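# Clip netting tape to a hoop leg with a peg

## Task

Take either peg and clip the netting's taped border onto the robot-side leg of the hoop in the right middle position (right as the robot sees it). The peg must sit perpendicular to that leg with the leg deep between its jaws, and where the jaws close on the leg the tape has to cover the full jaw width on both faces.

## Robot and tools

Robot: two UR7e-type arms, left_arm and right_arm, each ending in a two-finger parallel gripper (pads up to 50 mm apart) with a wrist camera. Bases in the scene frame: left_arm at (-0.033, +0.510, 0) m, right_arm at (-0.018, -0.328, 0) m, both turned only about 1 degree about z.

Frames. Scene frame: origin at table-top height halfway between the nominal bases, +z up, +x out over the table, left_arm toward +y (image left/right does not follow arm names). Fixed cameras and the table use the scene frame. Printed hand poses, velocities and Hand targets use each arm's own base frame. Motion offsets run along the axes of that arm's current Hand target. Gripper axes: fingers point along +z, they close along x, and a roughly 10 cm block juts out toward -y. end_effector_position is the point midway between the pads; fingertips extend 17.5 mm past it. Reported poses may be off by a few cm.

execute_actions(actions, cameras). actions is a list of actions; each action is a list of 1 to 15 rows, one row per 1/30 s step; a short action repeats its final row to fill 15 steps. Every row is one flat list of 18 numbers in [-1, 1] covering both arms: left dx, dy, dz, rx, ry, rz, position, force_limit, speed, then the same nine for the right. dx..rz are an offset from the Hand target held when that action began (not from the row before); 1.0 equals 0.6 m or 180 degrees, and rx, ry, rz form one rotation vector. Successive actions and calls build up, so the same offset sent twice moves twice. Six zeros hold an arm at its Hand target. Gripper numbers are absolute settings: position +1 fully open, about -0.65 pads touching, -1 to grip; force_limit -1 about 20 N, 0 about 102 N, +1 about 185 N per pad; speed -1 is 20 mm/s, 0 is 85, +1 is 150 (both start at +1). A 0 is a real command, so resend the previous gripper values to leave a gripper alone. force_limit and speed only apply after the position number changes by 0.01 or more. cameras: list of names, ["all"], or []; images appear by default only with an empty actions list.

move(target, speed, blend, stop_force, zero, blocking, cameras). target is one 18-number row as above, or a list of up to 15 such rows; every row is an offset from the same starting Hand targets, not from the previous row. The grippers travel straight lines, ending together, within 10 s total. speed: m/s, 0.002 to 3.6, default 0.25 (rotation at twice that in rad/s), one value or one per row. blend: metres of corner rounding per row; 0 stops at each row. stop_force: 3 to 120 N, one value for both arms; an arm's path ends when push against its motion reaches it, then it backs off slightly but still presses. Use it slowly, not while turning, and omit it when moving away from a contact. zero (default true) re-zeroes before the move; false accumulates. blocking=false returns after about 0.5 s while the move continues (not allowed with stop_force). Paths ignore obstacles and the other arm. The result adds a move: line such as done, off_target, moving, held or fault, plus limits=paced (pose clipped) or limits=held (steps withheld).

wait(seconds 0 to 10) lets time pass with last commands held. stop brakes a running move (fingers keep going). zoom_image(camera, region [x0, y0, x1, y1] in pixels, at most 504 by 504) enlarges part of that camera's latest image. zero_wrist_force(arm) subtracts the current wrist reading. read_manual(section "licences") gives URDF licence text only. finished_scene(scene) ends the current scene, given its number; it cannot be reversed, and the goal must hold with the robot let go.

Cameras (672x504): cam_high, cam_low, cam_front, cam_level, cam_over, cam_left_wrist, cam_right_wrist.

Result lines: end_effector_position (m), end_effector_quat_wxyz, velocities (omitted when joints read within noise); Hand target, the pose later offsets start from (the gripper may rest short of it; a new command, even all zeros, re-requests it); Tool commands; object_status: 0 moving, 1 blocked while opening, 2 blocked while closing (a grip), 3 reached the requested position or pads met (usually nothing held); position_measured in counts, opening about (250 - count) x 0.202 mm; Joint positions and torques (raw drive output, including arm weight); Wrist force and Wrist torque in the gripper's own axes, plus a line with the peak since last shown; motor temperatures, with MOTOR HOT from 70 C.

Cautions. Per step, commanded orientation is clipped to within 32 degrees of the measured one. Arms are stiff: aiming even slightly beyond a firm contact may fault. Contact torque at a joint limit (135 N m for the big joints, 25.2 N m for wrists) or outside force near 150 N stops the arm for 10 s; release the grip first if it pins the arm. Reaching 85 C brakes the arm for 30 to 60 s or more. Do not run paths close to an arm's own base; go around. Keep the arms apart: fingers closing on the other gripper or any moderate press between arms can fail the job. Never slam fixed or heavy objects, never drop a part or release it while moving, and nothing may end up off the table. To grip, send -1, keep it, confirm status 2, with the object centred between the pads.

Each tool is called as name([rows], argument=value, ...), one row to a line, values as JSON.

## Session

execute_actions(actions=[])

Scene clock: 0.00 s.
left_arm: end_effector_position=(+0.5194, -0.1201, +0.1863) position_measured=3 object_status=3 end_effector_quat_wxyz=(+0.001, +0.908, +0.419, -0.004) | right_arm: end_effector_position=(+0.5391, -0.0737, +0.2946) position_measured=3 object_status=3 end_effector_quat_wxyz=(+0.464, +0.881, +0.083, -0.051)
Joint positions: left_arm=[-0.476 -1.451 1.812 -1.93 -1.579 0.231] | right_arm=[3.635 -1.758 -1.593 -1.98 0.766 2.147]
Joint velocities: within noise
Joint torques (N m): no reading
Motor temperatures (°C): left_arm=[28 30 30 35 38 36] | right_arm=[29 29 33 30 35 38]
Wrist force (N): no reading
Wrist torque (N m): no reading
Wrist force, peak (N): no reading
Hand target: left_arm +0.5194, -0.1201, +0.1863; +0.001, +0.908, +0.419, -0.004 | right_arm +0.5391, -0.0737, +0.2946; +0.464, +0.881, +0.083, -0.051
Tool commands: left_gripper/position=+1.0 left_gripper/force_limit=+1.0 left_gripper/speed=+1.0 right_gripper/position=+1.0 right_gripper/force_limit=+1.0 right_gripper/speed=+1.0

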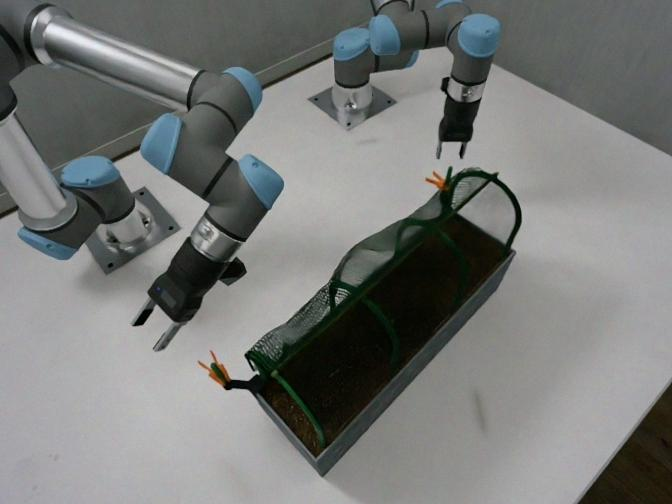

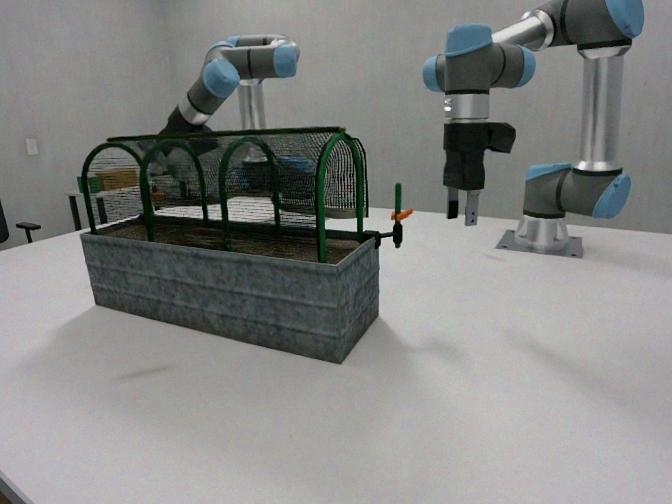

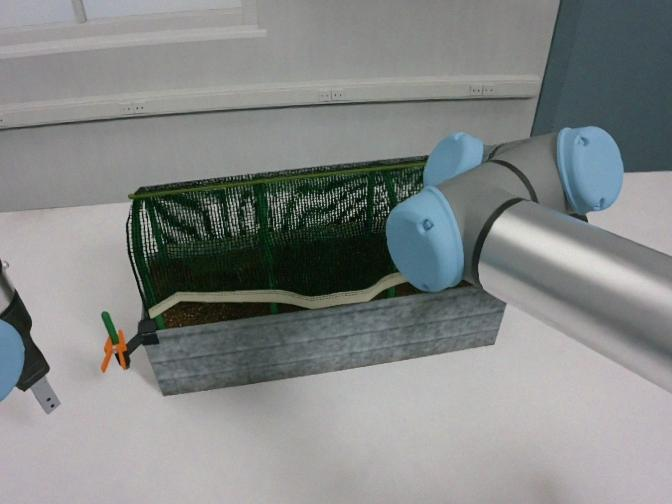

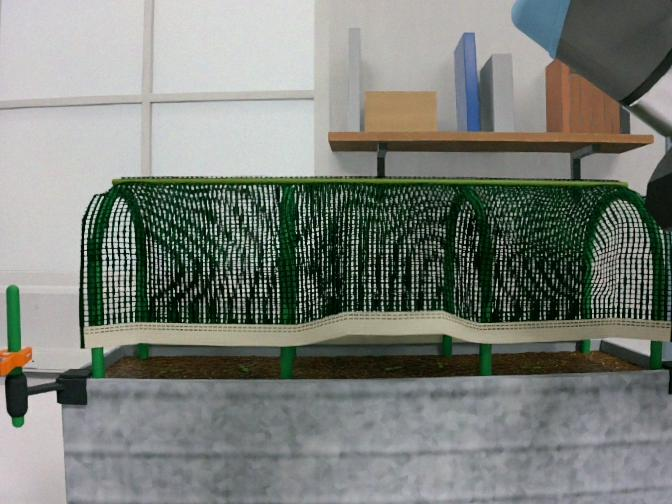

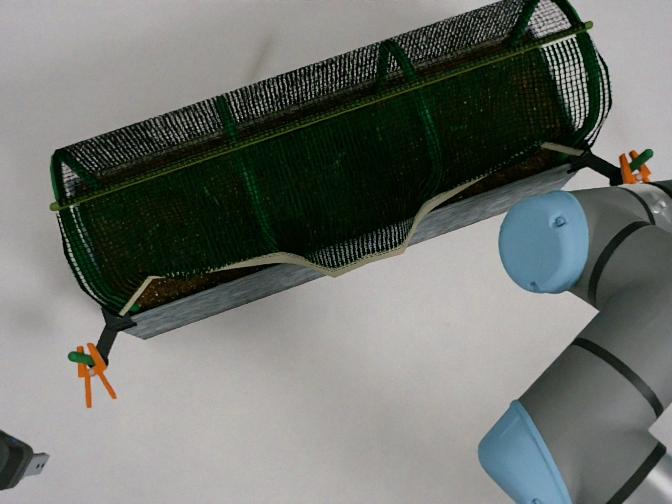

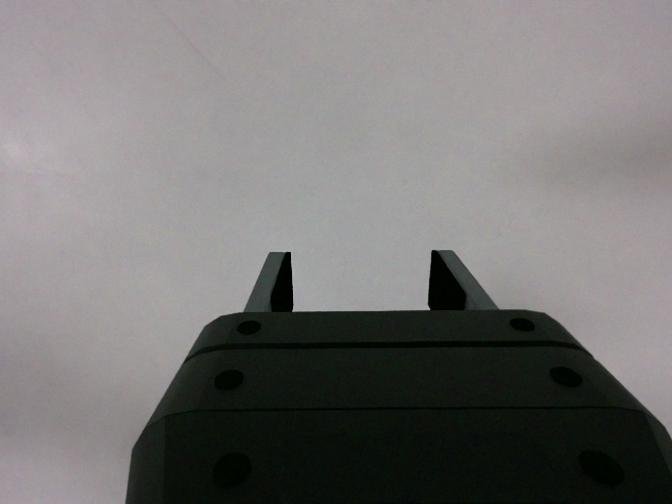

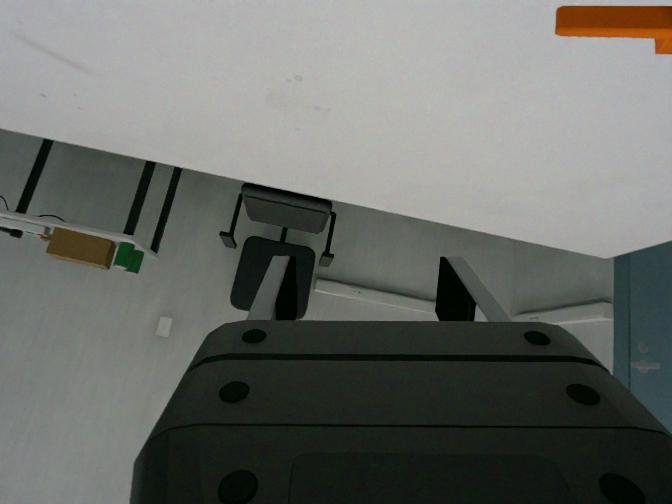

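move([
  [0,0,0,0,0,0,1,1,1, -0.1348,0.0785,-0.158,0,0,0,1,1,1],
  [0,0,0,0,0,0,1,1,1, -0.2305,-0.0453,-0.2478,0.467,0.0188,0.6084,1,1,1],
  [0,0,0,0,0,0,1,1,1, -0.0413,-0.1293,-0.0263,0.6029,0.2525,0.6323,1,1,1],
], speed=[0.25,0.35,0.35], blend=[0.03,0.03,0], cameras=["cam_right_wrist","cam_over","cam_front"])

zoom_image(camera="cam_right_wrist", region=[270, 170, 430, 330])

Scene clock: 36.77 s.
left_arm: end_effector_position=(+0.5194, -0.1201, +0.1863) position_measured=3 object_status=3 end_effector_quat_wxyz=(+0.001, +0.908, +0.419, -0.004) | right_arm: end_effector_position=(+0.5000, -0.0200, +0.2449) position_measured=3 object_status=3 end_effector_quat_wxyz=(+0.500, -0.500, +0.500, -0.500)
Joint positions: left_arm=[-0.476 -1.451 1.812 -1.93 -1.579 0.231] | right_arm=[3.643 -2.061 -2.648 1.566 1.07 3.142]
Joint torques (N m): left_arm=[0.77 -29.41 -24.76 -3.19 -0.37 0.15] | right_arm=[-2.81 20.91 11.14 1.3 1.93 -2.67]
Wrist force (N): left_arm=[0.0 -0.2 -0.1] | right_arm=[-0.1 4.7 -1.9]
Wrist torque (N m): left_arm=[-0.04 0.00 0.00] | right_arm=[0.64 -0.07 0.14]
Wrist force, peak (N): left_arm=[0.5 -0.1 0.0] | right_arm=[1.1 7.4 -1.4]
Hand target: left_arm +0.5194, -0.1201, +0.1863; +0.001, +0.908, +0.419, -0.004 | right_arm +0.5000, -0.0200, +0.2449; +0.500, -0.500, +0.500, -0.500
Off the commanded pose: left_arm 0.000 m, 0 deg | right_arm 0.000 m, 0 deg.
move: done
Images, in order (width x height): cam_front 672x504, cam_over 672x504, cam_right_wrist 672x504.

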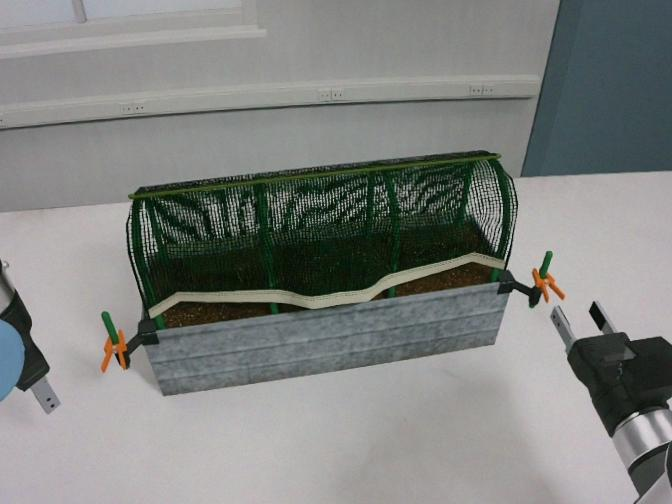

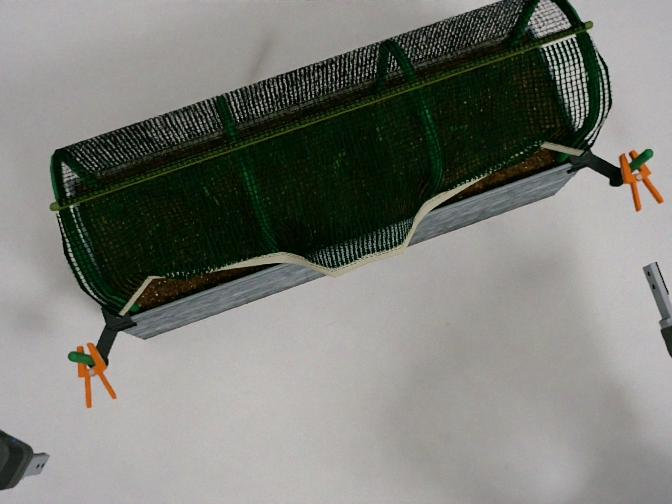

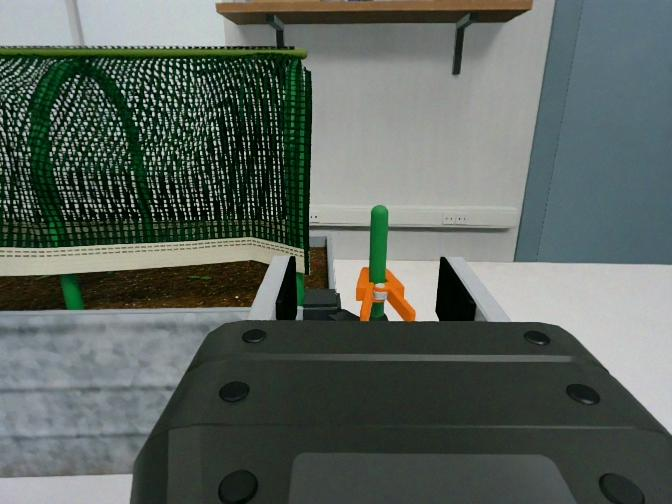

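Scaled by 3.150 from the camera's 672x504 image, which has a finer 960x720 frame.

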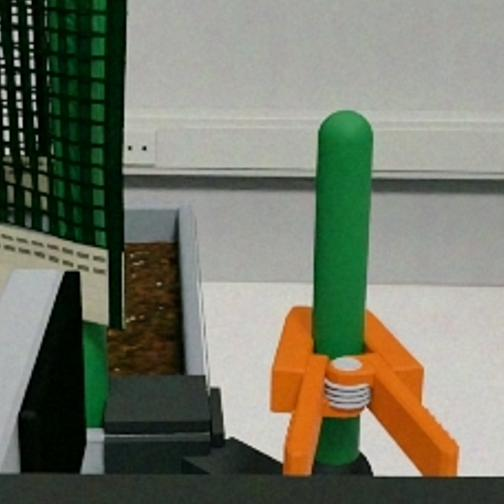

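move(target=[0,0,0,0,0,0,1,1,1, 0.0267,0.0617,0,0,0,0,1,1,1], speed=0.2, cameras=["cam_right_wrist","cam_over","cam_low"])

zoom_image(camera="cam_right_wrist", region=[270, 170, 430, 330])

zoom_image(camera="cam_over", region=[560, 130, 672, 330])

zoom_image(camera="cam_low", region=[350, 170, 430, 260])

Scene clock: 45.43 s.
left_arm: end_effector_position=(+0.5194, -0.1201, +0.1863) position_measured=3 object_status=3 end_effector_quat_wxyz=(+0.001, +0.908, +0.419, -0.004) | right_arm: end_effector_position=(+0.5000, -0.0360, +0.2079) position_measured=3 object_status=3 end_effector_quat_wxyz=(+0.500, -0.500, +0.500, -0.500)
Joint positions: left_arm=[-0.476 -1.451 1.812 -1.93 -1.579 0.231] | right_arm=[3.572 -2.24 -2.626 1.723 1.141 3.142]
Joint torques (N m): left_arm=[0.89 -28.43 -26.77 -3.29 -0.28 0.03] | right_arm=[0.45 18.37 -12.18 3.32 -0.95 -2.22]
Wrist force (N): left_arm=[0.3 -0.2 0.0] | right_arm=[0.2 4.6 -1.7]
Wrist torque (N m): left_arm=[-0.03 -0.05 0.00] | right_arm=[0.62 -0.12 0.21]
Wrist force, peak (N): left_arm=[0.0 -0.5 0.2] | right_arm=[0.5 5.8 -1.9]
Hand target: left_arm +0.5194, -0.1201, +0.1863; +0.001, +0.908, +0.419, -0.004 | right_arm +0.5000, -0.0360, +0.2078; +0.500, -0.500, +0.500, -0.500
Off the commanded pose: left_arm 0.000 m, 0 deg | right_arm 0.000 m, 0 deg.
move: done
Images, in order (width x height): cam_low 672x504, cam_over 672x504, cam_right_wrist 672x504.

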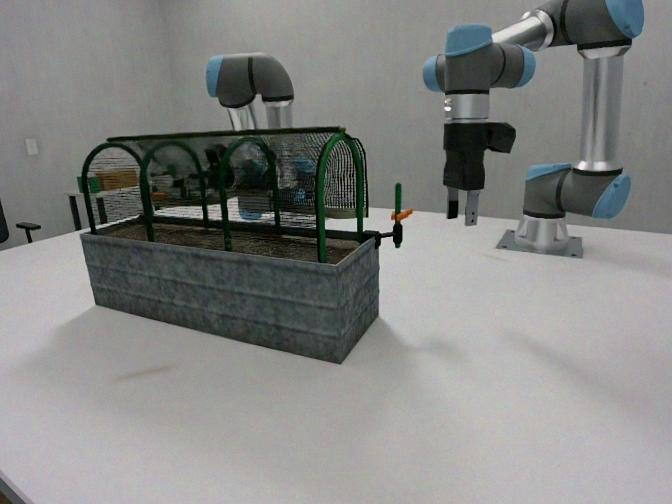

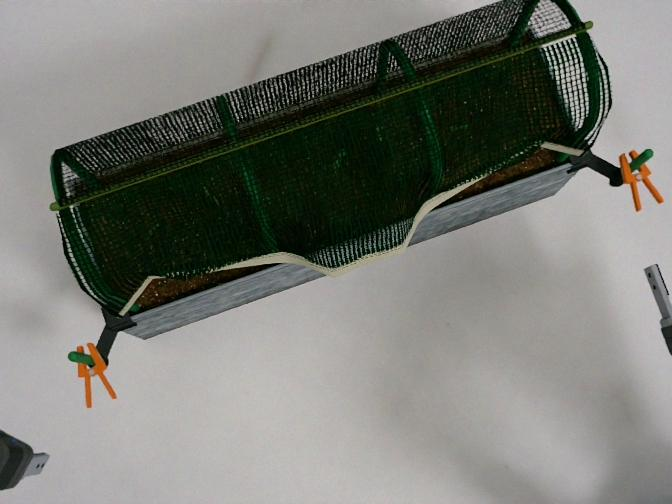

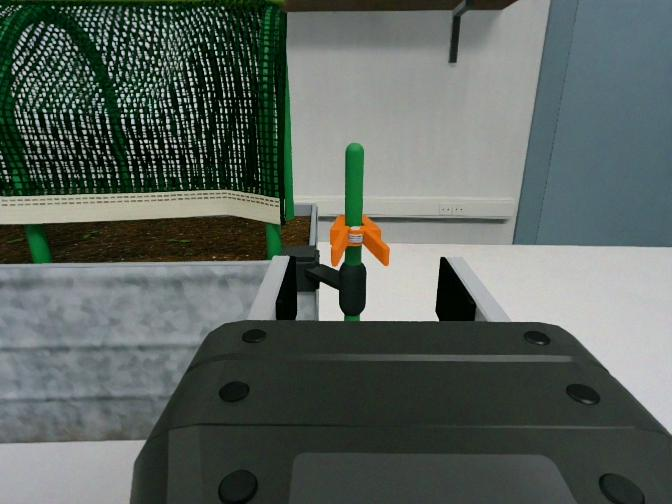

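Scaled by 3.150 from the camera's 672x504 image, which has a finer 960x720 frame.

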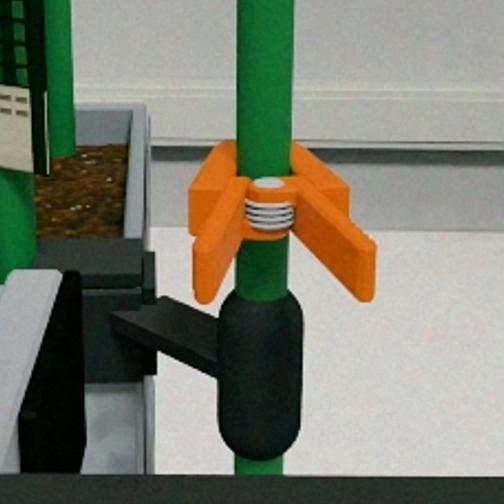

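Scaled by 2.520 from the camera's 672x504 image, which has a finer 960x720 frame.

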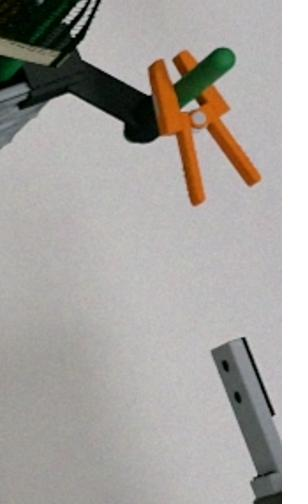

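Scaled by 5.600 from the camera's 672x504 image, which has a finer 960x720 frame.

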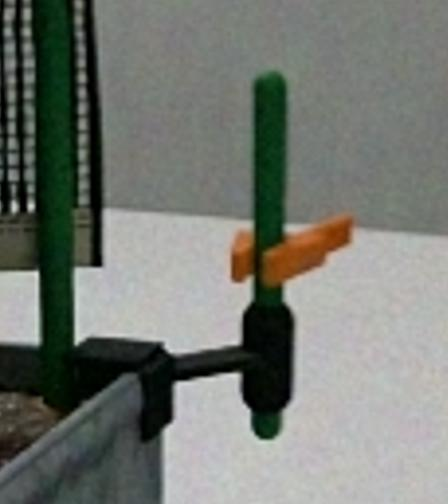

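move(target=[0,0,0,0,0,0,1,1,1, 0.0055,0.0172,0.1083,0,-0.0056,0,1,1,1], speed=0.12, cameras=["cam_right_wrist","cam_over"])

zoom_image(camera="cam_right_wrist", region=[270, 150, 470, 330])

zoom_image(camera="cam_over", region=[560, 130, 672, 330])

Scene clock: 72.37 s.
left_arm: end_effector_position=(+0.5194, -0.1201, +0.1863) position_measured=3 object_status=3 end_effector_quat_wxyz=(+0.001, +0.908, +0.419, -0.004) | right_arm: end_effector_position=(+0.5649, -0.0393, +0.1974) position_measured=3 object_status=3 end_effector_quat_wxyz=(+0.504, -0.505, +0.496, -0.495)
Joint positions: left_arm=[-0.476 -1.451 1.812 -1.93 -1.579 0.231] | right_arm=[3.445 -2.262 -2.431 1.55 1.285 3.142]
Joint torques (N m): left_arm=[0.7 -28.29 -26.07 -3.25 -0.15 -0.03] | right_arm=[-2.39 36.83 12.84 0.72 0.22 -1.3]
Wrist force (N): left_arm=[0.2 -0.2 0.1] | right_arm=[0.3 4.8 -2.1]
Wrist torque (N m): left_arm=[-0.04 -0.04 0.00] | right_arm=[0.66 -0.13 0.22]
Wrist force, peak (N): left_arm=[0.4 -0.1 0.1] | right_arm=[-0.1 4.5 -3.6]
Hand target: left_arm +0.5194, -0.1201, +0.1863; +0.001, +0.908, +0.419, -0.004 | right_arm +0.5650, -0.0393, +0.1975; +0.504, -0.505, +0.496, -0.495
Off the commanded pose: left_arm 0.000 m, 0 deg | right_arm 0.000 m, 0 deg.
move: done
Images, in order (width x height): cam_over 672x504, cam_right_wrist 672x504.

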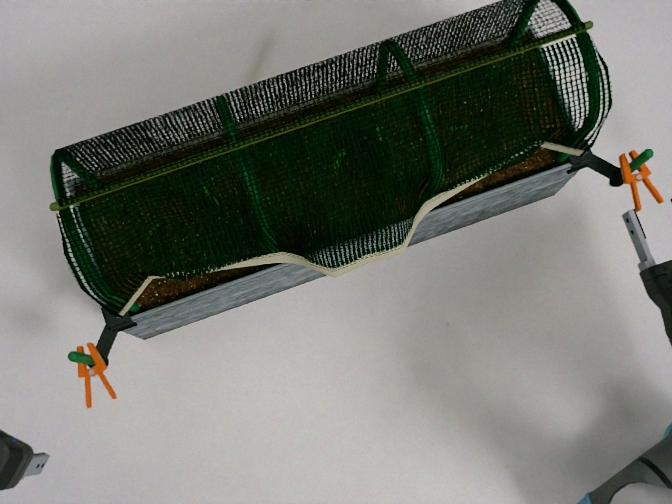

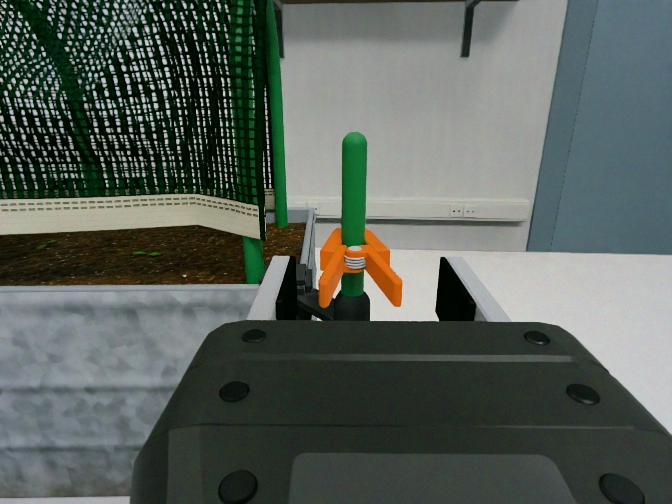

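Scaled by 2.520 from the camera's 672x504 image, which has a finer 960x720 frame.

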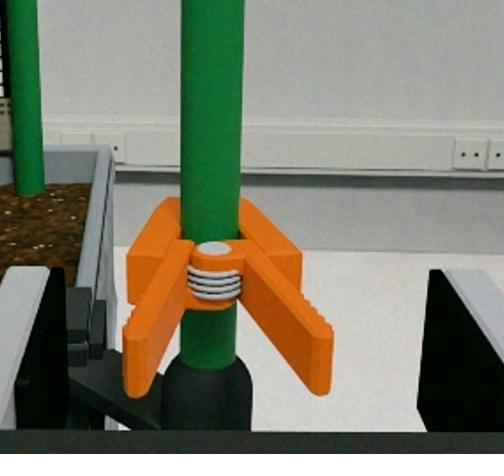

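Scaled by 2.520 from the camera's 672x504 image, which has a finer 960x720 frame.

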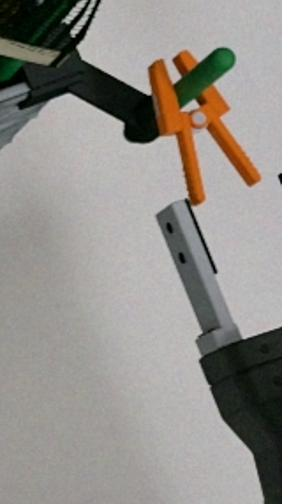

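move(target=[0,0,0,0,0,0,1,1,1, -0.0045,0.0025,0.0233,0,0,0,1,1,1], speed=0.1)

execute_actions([
  [[0,0,0,0,0,0,1,1,1,0,0,0,0,0,0,-1,-0.6,-1]],
  [[0,0,0,0,0,0,1,1,1,0,0,0,0,0,0,-1,-0.6,-1]],
  [[0,0,0,0,0,0,1,1,1,0,0,0,0,0,0,-1,-0.6,-1]],
  [[0,0,0,0,0,0,1,1,1,0,0,0,0,0,0,-1,-0.6,-1]],
], cameras=["cam_right_wrist","cam_over","cam_low"])

zoom_image(camera="cam_right_wrist", region=[270, 150, 470, 330])

zoom_image(camera="cam_over", region=[560, 130, 672, 330])

Scene clock: 86.20 s.
left_arm: end_effector_position=(+0.5194, -0.1201, +0.1863) position_measured=3 object_status=3 end_effector_quat_wxyz=(+0.001, +0.908, +0.419, -0.004) | right_arm: end_effector_position=(+0.5790, -0.0363, +0.1959) position_measured=3 object_status=3 end_effector_quat_wxyz=(+0.504, -0.505, +0.496, -0.495) end_effector_velocity=(-0.002, -0.001, +0.000) end_effector_angular_velocity=(-0.001, +0.000, +0.000)
Joint positions: left_arm=[-0.476 -1.451 1.812 -1.93 -1.579 0.231] | right_arm=[3.44 -2.269 -2.391 1.518 1.29 3.142]
Joint velocities: left_arm=[within noise] | right_arm=[0 0 -0.006 0.006 0 -0.001]
Joint torques (N m): left_arm=[1.42 -28.06 -25.58 -3.35 -0.2 0.05] | right_arm=[-0.76 37.93 -7.15 3.63 0.78 2.14]
Wrist force (N): left_arm=[0.3 0.0 0.0] | right_arm=[0.2 4.5 -1.9]
Wrist torque (N m): left_arm=[-0.02 -0.06 0.00] | right_arm=[0.62 -0.13 0.22]
Wrist force, peak (N): left_arm=[0.4 -0.1 0.2] | right_arm=[0.2 4.9 -2.1]
Hand target: left_arm +0.5194, -0.1201, +0.1863; +0.001, +0.908, +0.419, -0.004 | right_arm +0.5789, -0.0364, +0.1960; +0.504, -0.505, +0.496, -0.495
Off the commanded pose: left_arm 0.000 m, 0 deg | right_arm 0.000 m, 0 deg.
move: done

Scene clock: 88.40 s.
left_arm: end_effector_position=(+0.5194, -0.1201, +0.1863) position_measured=3 object_status=3 end_effector_quat_wxyz=(+0.001, +0.908, +0.419, -0.004) | right_arm: end_effector_position=(+0.5789, -0.0364, +0.1960) position_measured=188 object_status=2 end_effector_quat_wxyz=(+0.504, -0.505, +0.496, -0.495)
Joint positions: left_arm=[-0.476 -1.451 1.812 -1.93 -1.579 0.231] | right_arm=[3.44 -2.269 -2.392 1.518 1.29 3.142]
Joint torques (N m): left_arm=[0.82 -27.45 -26.81 -3.23 -0.12 0.04] | right_arm=[5.01 38.36 -2.01 0.79 -1.7 1.68]
Wrist force (N): left_arm=[0.2 -0.1 0.1] | right_arm=[0.3 4.7 -1.8]
Wrist torque (N m): left_arm=[-0.02 -0.03 0.00] | right_arm=[0.64 -0.14 0.21]
Wrist force, peak (N): left_arm=[0.3 -0.1 0.5] | right_arm=[1.1 4.9 -5.4]
Hand target: left_arm +0.5194, -0.1201, +0.1863; +0.001, +0.908, +0.419, -0.004 | right_arm +0.5789, -0.0364, +0.1960; +0.504, -0.505, +0.496, -0.495
Off the commanded pose: left_arm 0.000 m, 0 deg | right_arm 0.000 m, 0 deg.
Images, in order (width x height): cam_low 672x504, cam_over 672x504, cam_right_wrist 672x504.

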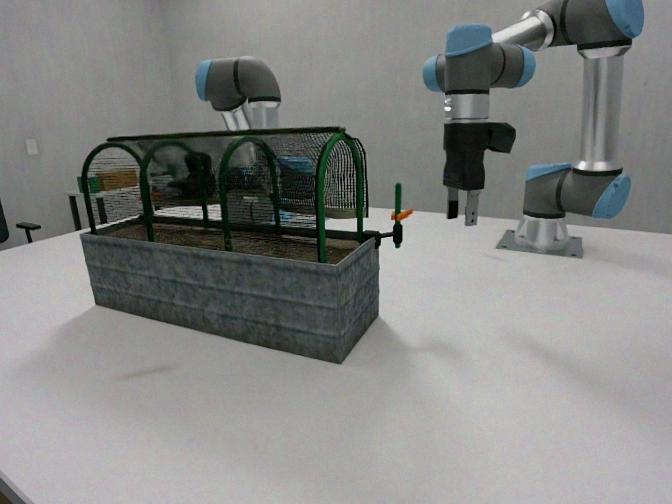

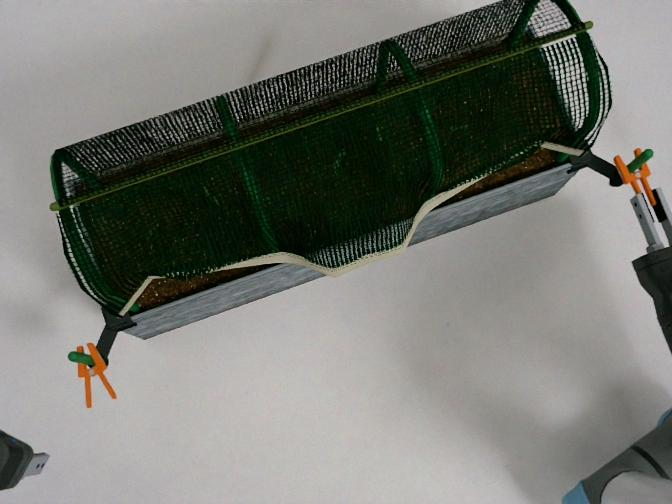

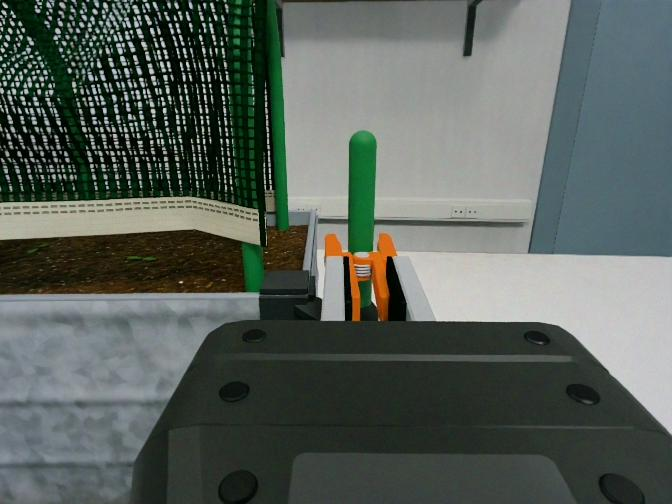

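Scaled by 2.520 from the camera's 672x504 image, which has a finer 960x720 frame.

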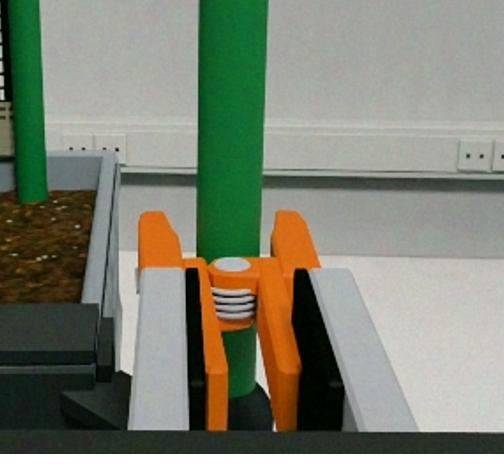

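Scaled by 2.520 from the camera's 672x504 image, which has a finer 960x720 frame.

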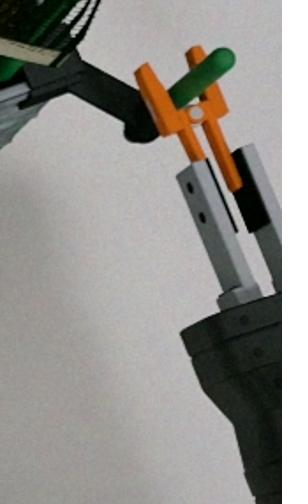

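move([
  [0,0,0,0,0,0,1,1,1, 0,0,-0.1417,0,0,0,-1,-0.6,-1],
  [0,0,0,0,0,0,1,1,1, -0.3792,-0.015,-0.0582,0,0,0,-1,-0.6,-1],
], speed=[0.1,0.25], blend=[0.02,0], cameras=["cam_right_wrist","cam_over","cam_level"])

zoom_image(camera="cam_right_wrist", region=[280, 150, 450, 320])

zoom_image(camera="cam_over", region=[360, 150, 520, 310])

Scene clock: 106.13 s.
left_arm: end_effector_position=(+0.5194, -0.1201, +0.1863) position_measured=3 object_status=3 end_effector_quat_wxyz=(+0.001, +0.908, +0.419, -0.004) | right_arm: end_effector_position=(+0.5399, +0.1904, +0.2049) position_measured=188 object_status=2 end_effector_quat_wxyz=(+0.504, -0.505, +0.496, -0.495)
Joint positions: left_arm=[-0.476 -1.451 1.812 -1.93 -1.579 0.231] | right_arm=[4.133 -2.243 -2.356 1.456 0.597 3.143]
Joint torques (N m): left_arm=[1.1 -27.68 -25.19 -3.19 -0.25 -0.07] | right_arm=[8.38 38.57 16.29 0.01 -1.78 0.66]
Wrist force (N): left_arm=[0.1 -0.1 0.1] | right_arm=[0.4 4.7 -1.8]
Wrist torque (N m): left_arm=[-0.03 -0.01 0.00] | right_arm=[0.63 -0.14 0.13]
Wrist force, peak (N): left_arm=[0.3 0.0 0.5] | right_arm=[2.6 4.8 -3.4]
Hand target: left_arm +0.5194, -0.1201, +0.1863; +0.001, +0.908, +0.419, -0.004 | right_arm +0.5399, +0.1905, +0.2050; +0.504, -0.505, +0.496, -0.495
Off the commanded pose: left_arm 0.000 m, 0 deg | right_arm 0.000 m, 0 deg.
move: done
Images, in order (width x height): cam_level 672x504, cam_over 672x504, cam_right_wrist 672x504.

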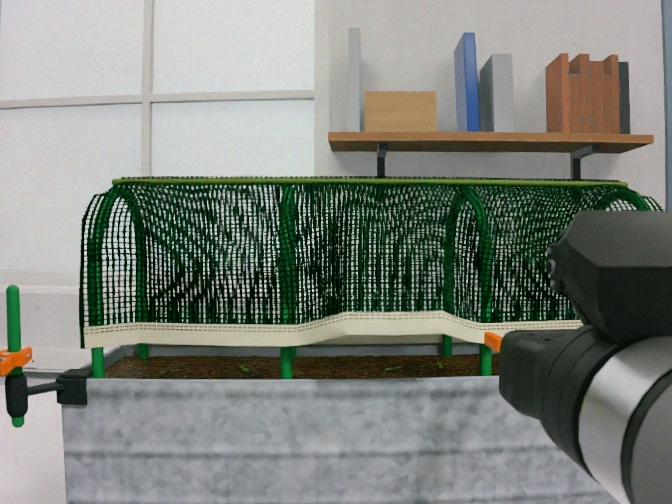

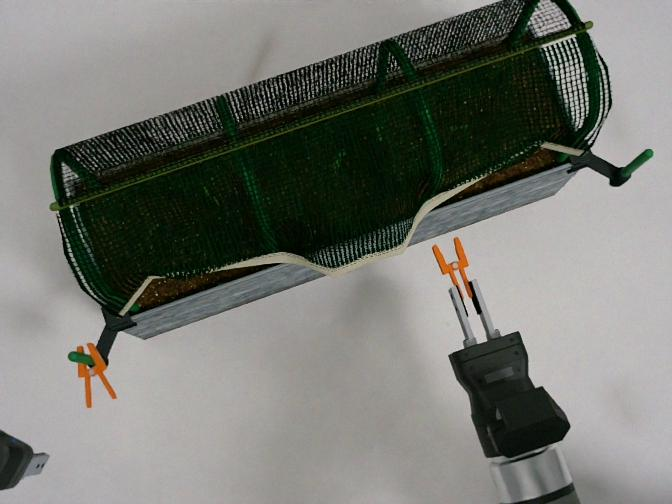

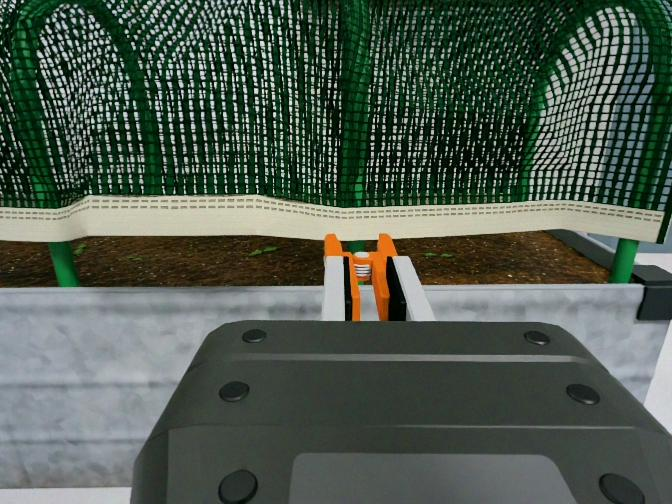

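Scaled by 2.965 from the camera's 672x504 image, which has a finer 960x720 frame.

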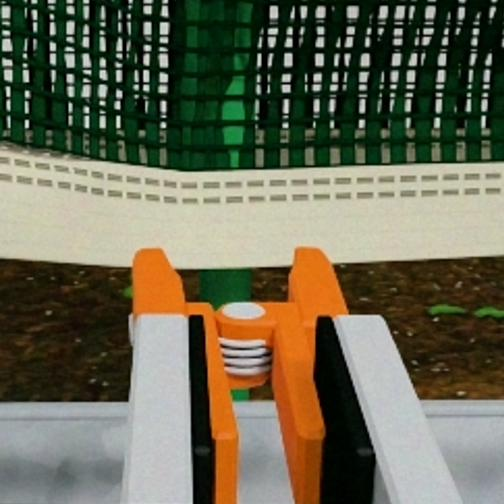

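Scaled by 3.150 from the camera's 672x504 image, which has a finer 960x720 frame.

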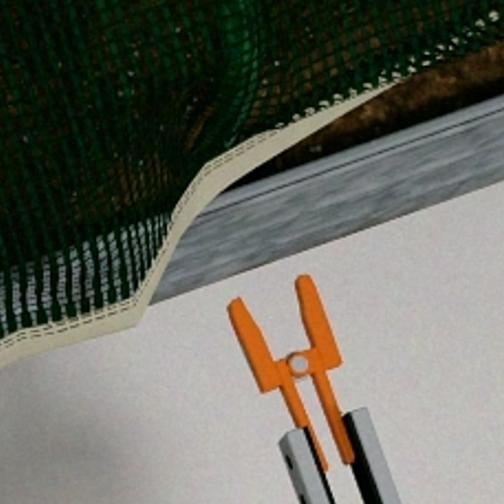

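move([
  [0,0,0,0,0,0,1,1,1, 0.0017,0.0063,0.0333,0,0,0,-1,-0.6,-1],
  [0,0,0,0,0,0,1,1,1, 0.0017,0.0063,0.1417,0,0,0,-1,-0.6,-1],
], speed=[0.08,0.035], stop_force=10, cameras=["cam_right_wrist","cam_over","cam_level"])

zoom_image(camera="cam_right_wrist", region=[310, 210, 420, 320])

zoom_image(camera="cam_over", region=[360, 150, 520, 310])

zoom_image(camera="cam_level", region=[430, 290, 550, 390])

Scene clock: 120.33 s.
left_arm: end_effector_position=(+0.5194, -0.1201, +0.1863) position_measured=3 object_status=3 end_effector_quat_wxyz=(+0.001, +0.908, +0.419, -0.004) | right_arm: end_effector_position=(+0.6108, +0.1907, +0.2012) position_measured=188 object_status=2 end_effector_quat_wxyz=(+0.504, -0.505, +0.496, -0.495)
Joint positions: left_arm=[-0.476 -1.451 1.812 -1.93 -1.579 0.231] | right_arm=[3.97 -2.29 -2.178 1.326 0.76 3.142]
Joint torques (N m): left_arm=[-0.01 -27.31 -25.26 -3.15 -0.6 -0.04] | right_arm=[-8.36 42.99 20.65 -0.41 1.92 -2.2]
Wrist force (N): left_arm=[0.2 0.3 0.0] | right_arm=[0.6 3.5 -10.2]
Wrist torque (N m): left_arm=[0.03 -0.02 0.00] | right_arm=[0.61 -0.07 0.17]
Wrist force, peak (N): left_arm=[0.3 -0.1 0.3] | right_arm=[0.0 4.2 -15.8]
Hand target: left_arm +0.5194, -0.1201, +0.1863; +0.001, +0.908, +0.419, -0.004 | right_arm +0.6108, +0.1907, +0.2012; +0.504, -0.505, +0.496, -0.495 (not the last commanded pose)
Off the commanded pose: left_arm 0.000 m, 0 deg | right_arm 0.014 m, 0 deg.
move: contact (right_arm); path passed 1 of 2 targets
Images, in order (width x height): cam_level 672x504, cam_over 672x504, cam_right_wrist 672x504.

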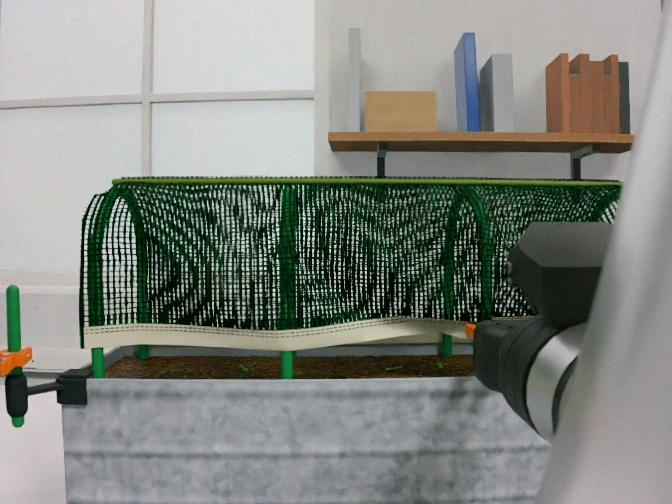

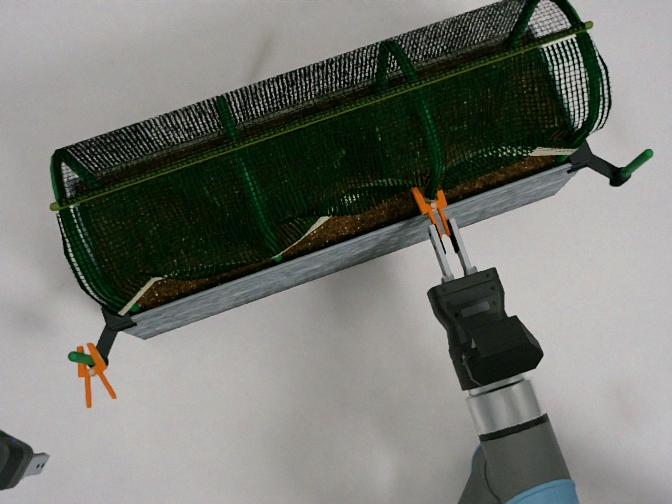

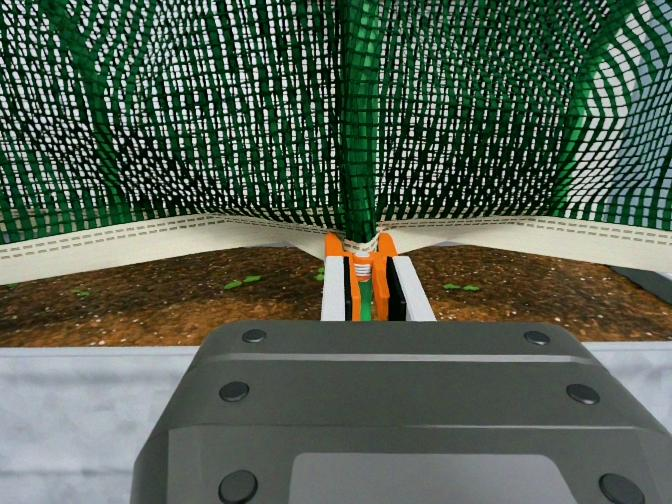

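Scaled by 4.582 from the camera's 672x504 image, which has a finer 960x720 frame.

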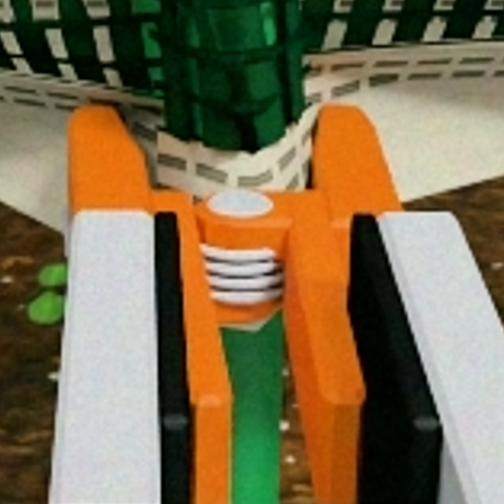

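Scaled by 3.150 from the camera's 672x504 image, which has a finer 960x720 frame.

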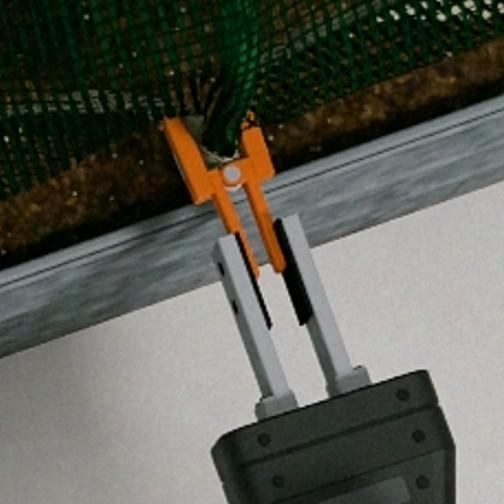

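Scaled by 4.200 from the camera's 672x504 image, which has a finer 960x720 frame.

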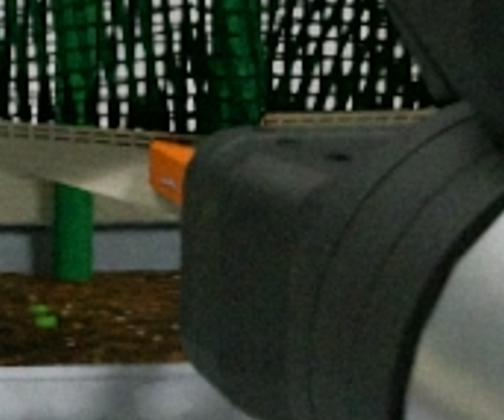

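execute_actions([
  [[0,0,0,0,0,0,1,1,1,0,0,0,0,0,0,1,-0.6,-1]],
  [[0,0,0,0,0,0,1,1,1,0,0,0,0,0,0,1,-0.6,-1]],
  [[0,0,0,0,0,0,1,1,1,0,0,0,0,0,0,1,-0.6,-1]],
  [[0,0,0,0,0,0,1,1,1,0,0,0,0,0,0,1,-0.6,-1]],
  [[0,0,0,0,0,0,1,1,1,0,0,0,0,0,0,1,-0.6,-1]],
], cameras=["cam_right_wrist","cam_over","cam_level"])

zoom_image(camera="cam_right_wrist", region=[290, 200, 440, 330])

zoom_image(camera="cam_over", region=[360, 150, 520, 310])

zoom_image(camera="cam_level", region=[430, 290, 550, 390])

Scene clock: 128.73 s.
left_arm: end_effector_position=(+0.5194, -0.1201, +0.1863) position_measured=3 object_status=3 end_effector_quat_wxyz=(+0.001, +0.908, +0.419, -0.004) | right_arm: end_effector_position=(+0.6108, +0.1907, +0.2012) position_measured=3 object_status=3 end_effector_quat_wxyz=(+0.504, -0.505, +0.496, -0.495)
Joint positions: left_arm=[-0.476 -1.451 1.812 -1.93 -1.579 0.231] | right_arm=[3.97 -2.29 -2.178 1.326 0.76 3.142]
Joint torques (N m): left_arm=[0.12 -27.79 -24.25 -3.25 -0.51 -0.11] | right_arm=[1.86 43.13 6.75 2.82 1.53 0.13]
Wrist force (N): left_arm=[0.1 -0.1 0.1] | right_arm=[0.1 4.7 -2.0]
Wrist torque (N m): left_arm=[-0.01 -0.01 0.00] | right_arm=[0.63 -0.09 0.15]
Wrist force, peak (N): left_arm=[0.5 0.0 0.2] | right_arm=[0.6 5.0 -12.6]
Hand target: left_arm +0.5194, -0.1201, +0.1863; +0.001, +0.908, +0.419, -0.004 | right_arm +0.6108, +0.1907, +0.2012; +0.504, -0.505, +0.496, -0.495
Off the commanded pose: left_arm 0.000 m, 0 deg | right_arm 0.000 m, 0 deg.
Images, in order (width x height): cam_level 672x504, cam_over 672x504, cam_right_wrist 672x504.

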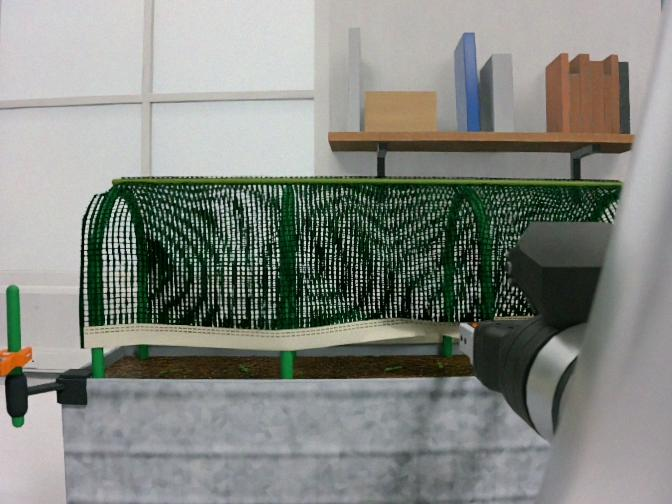

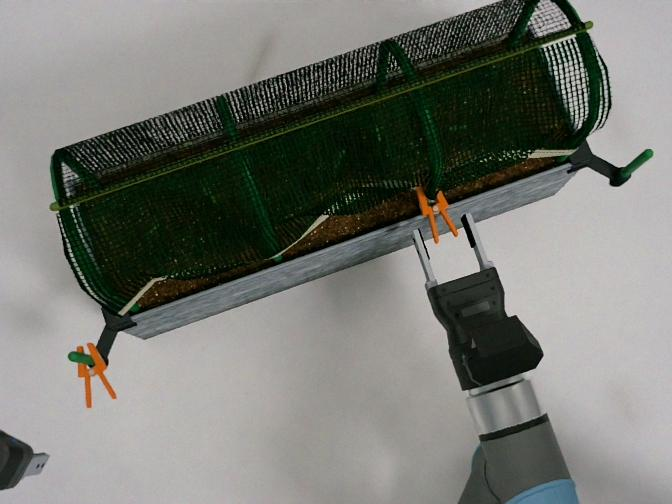

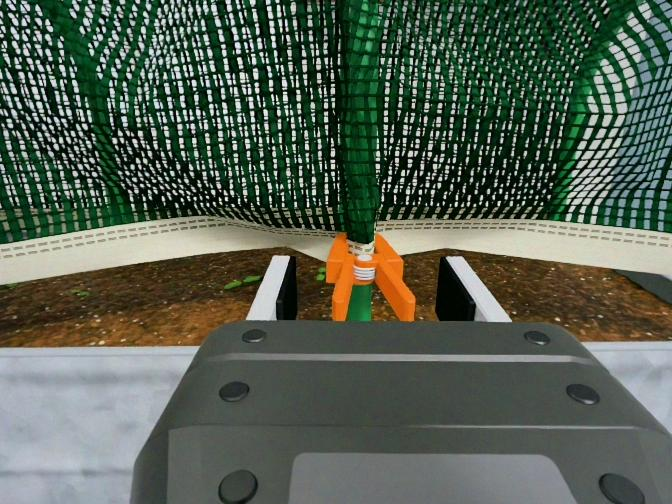

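Scaled by 3.360 from the camera's 672x504 image, which has a finer 960x720 frame.

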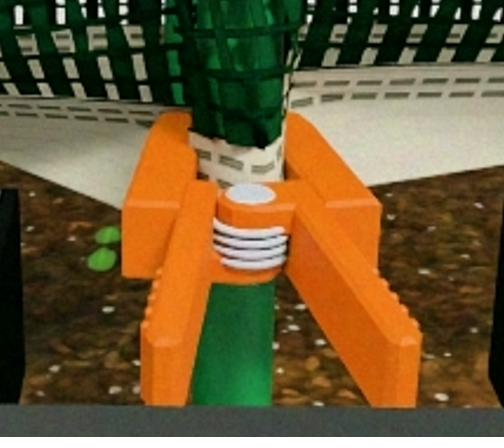

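Scaled by 3.150 from the camera's 672x504 image, which has a finer 960x720 frame.

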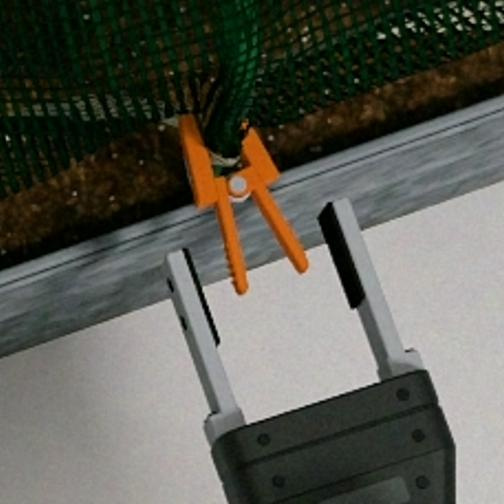

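Scaled by 4.200 from the camera's 672x504 image, which has a finer 960x720 frame.

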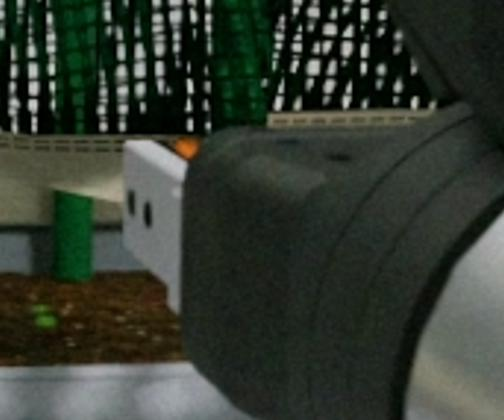

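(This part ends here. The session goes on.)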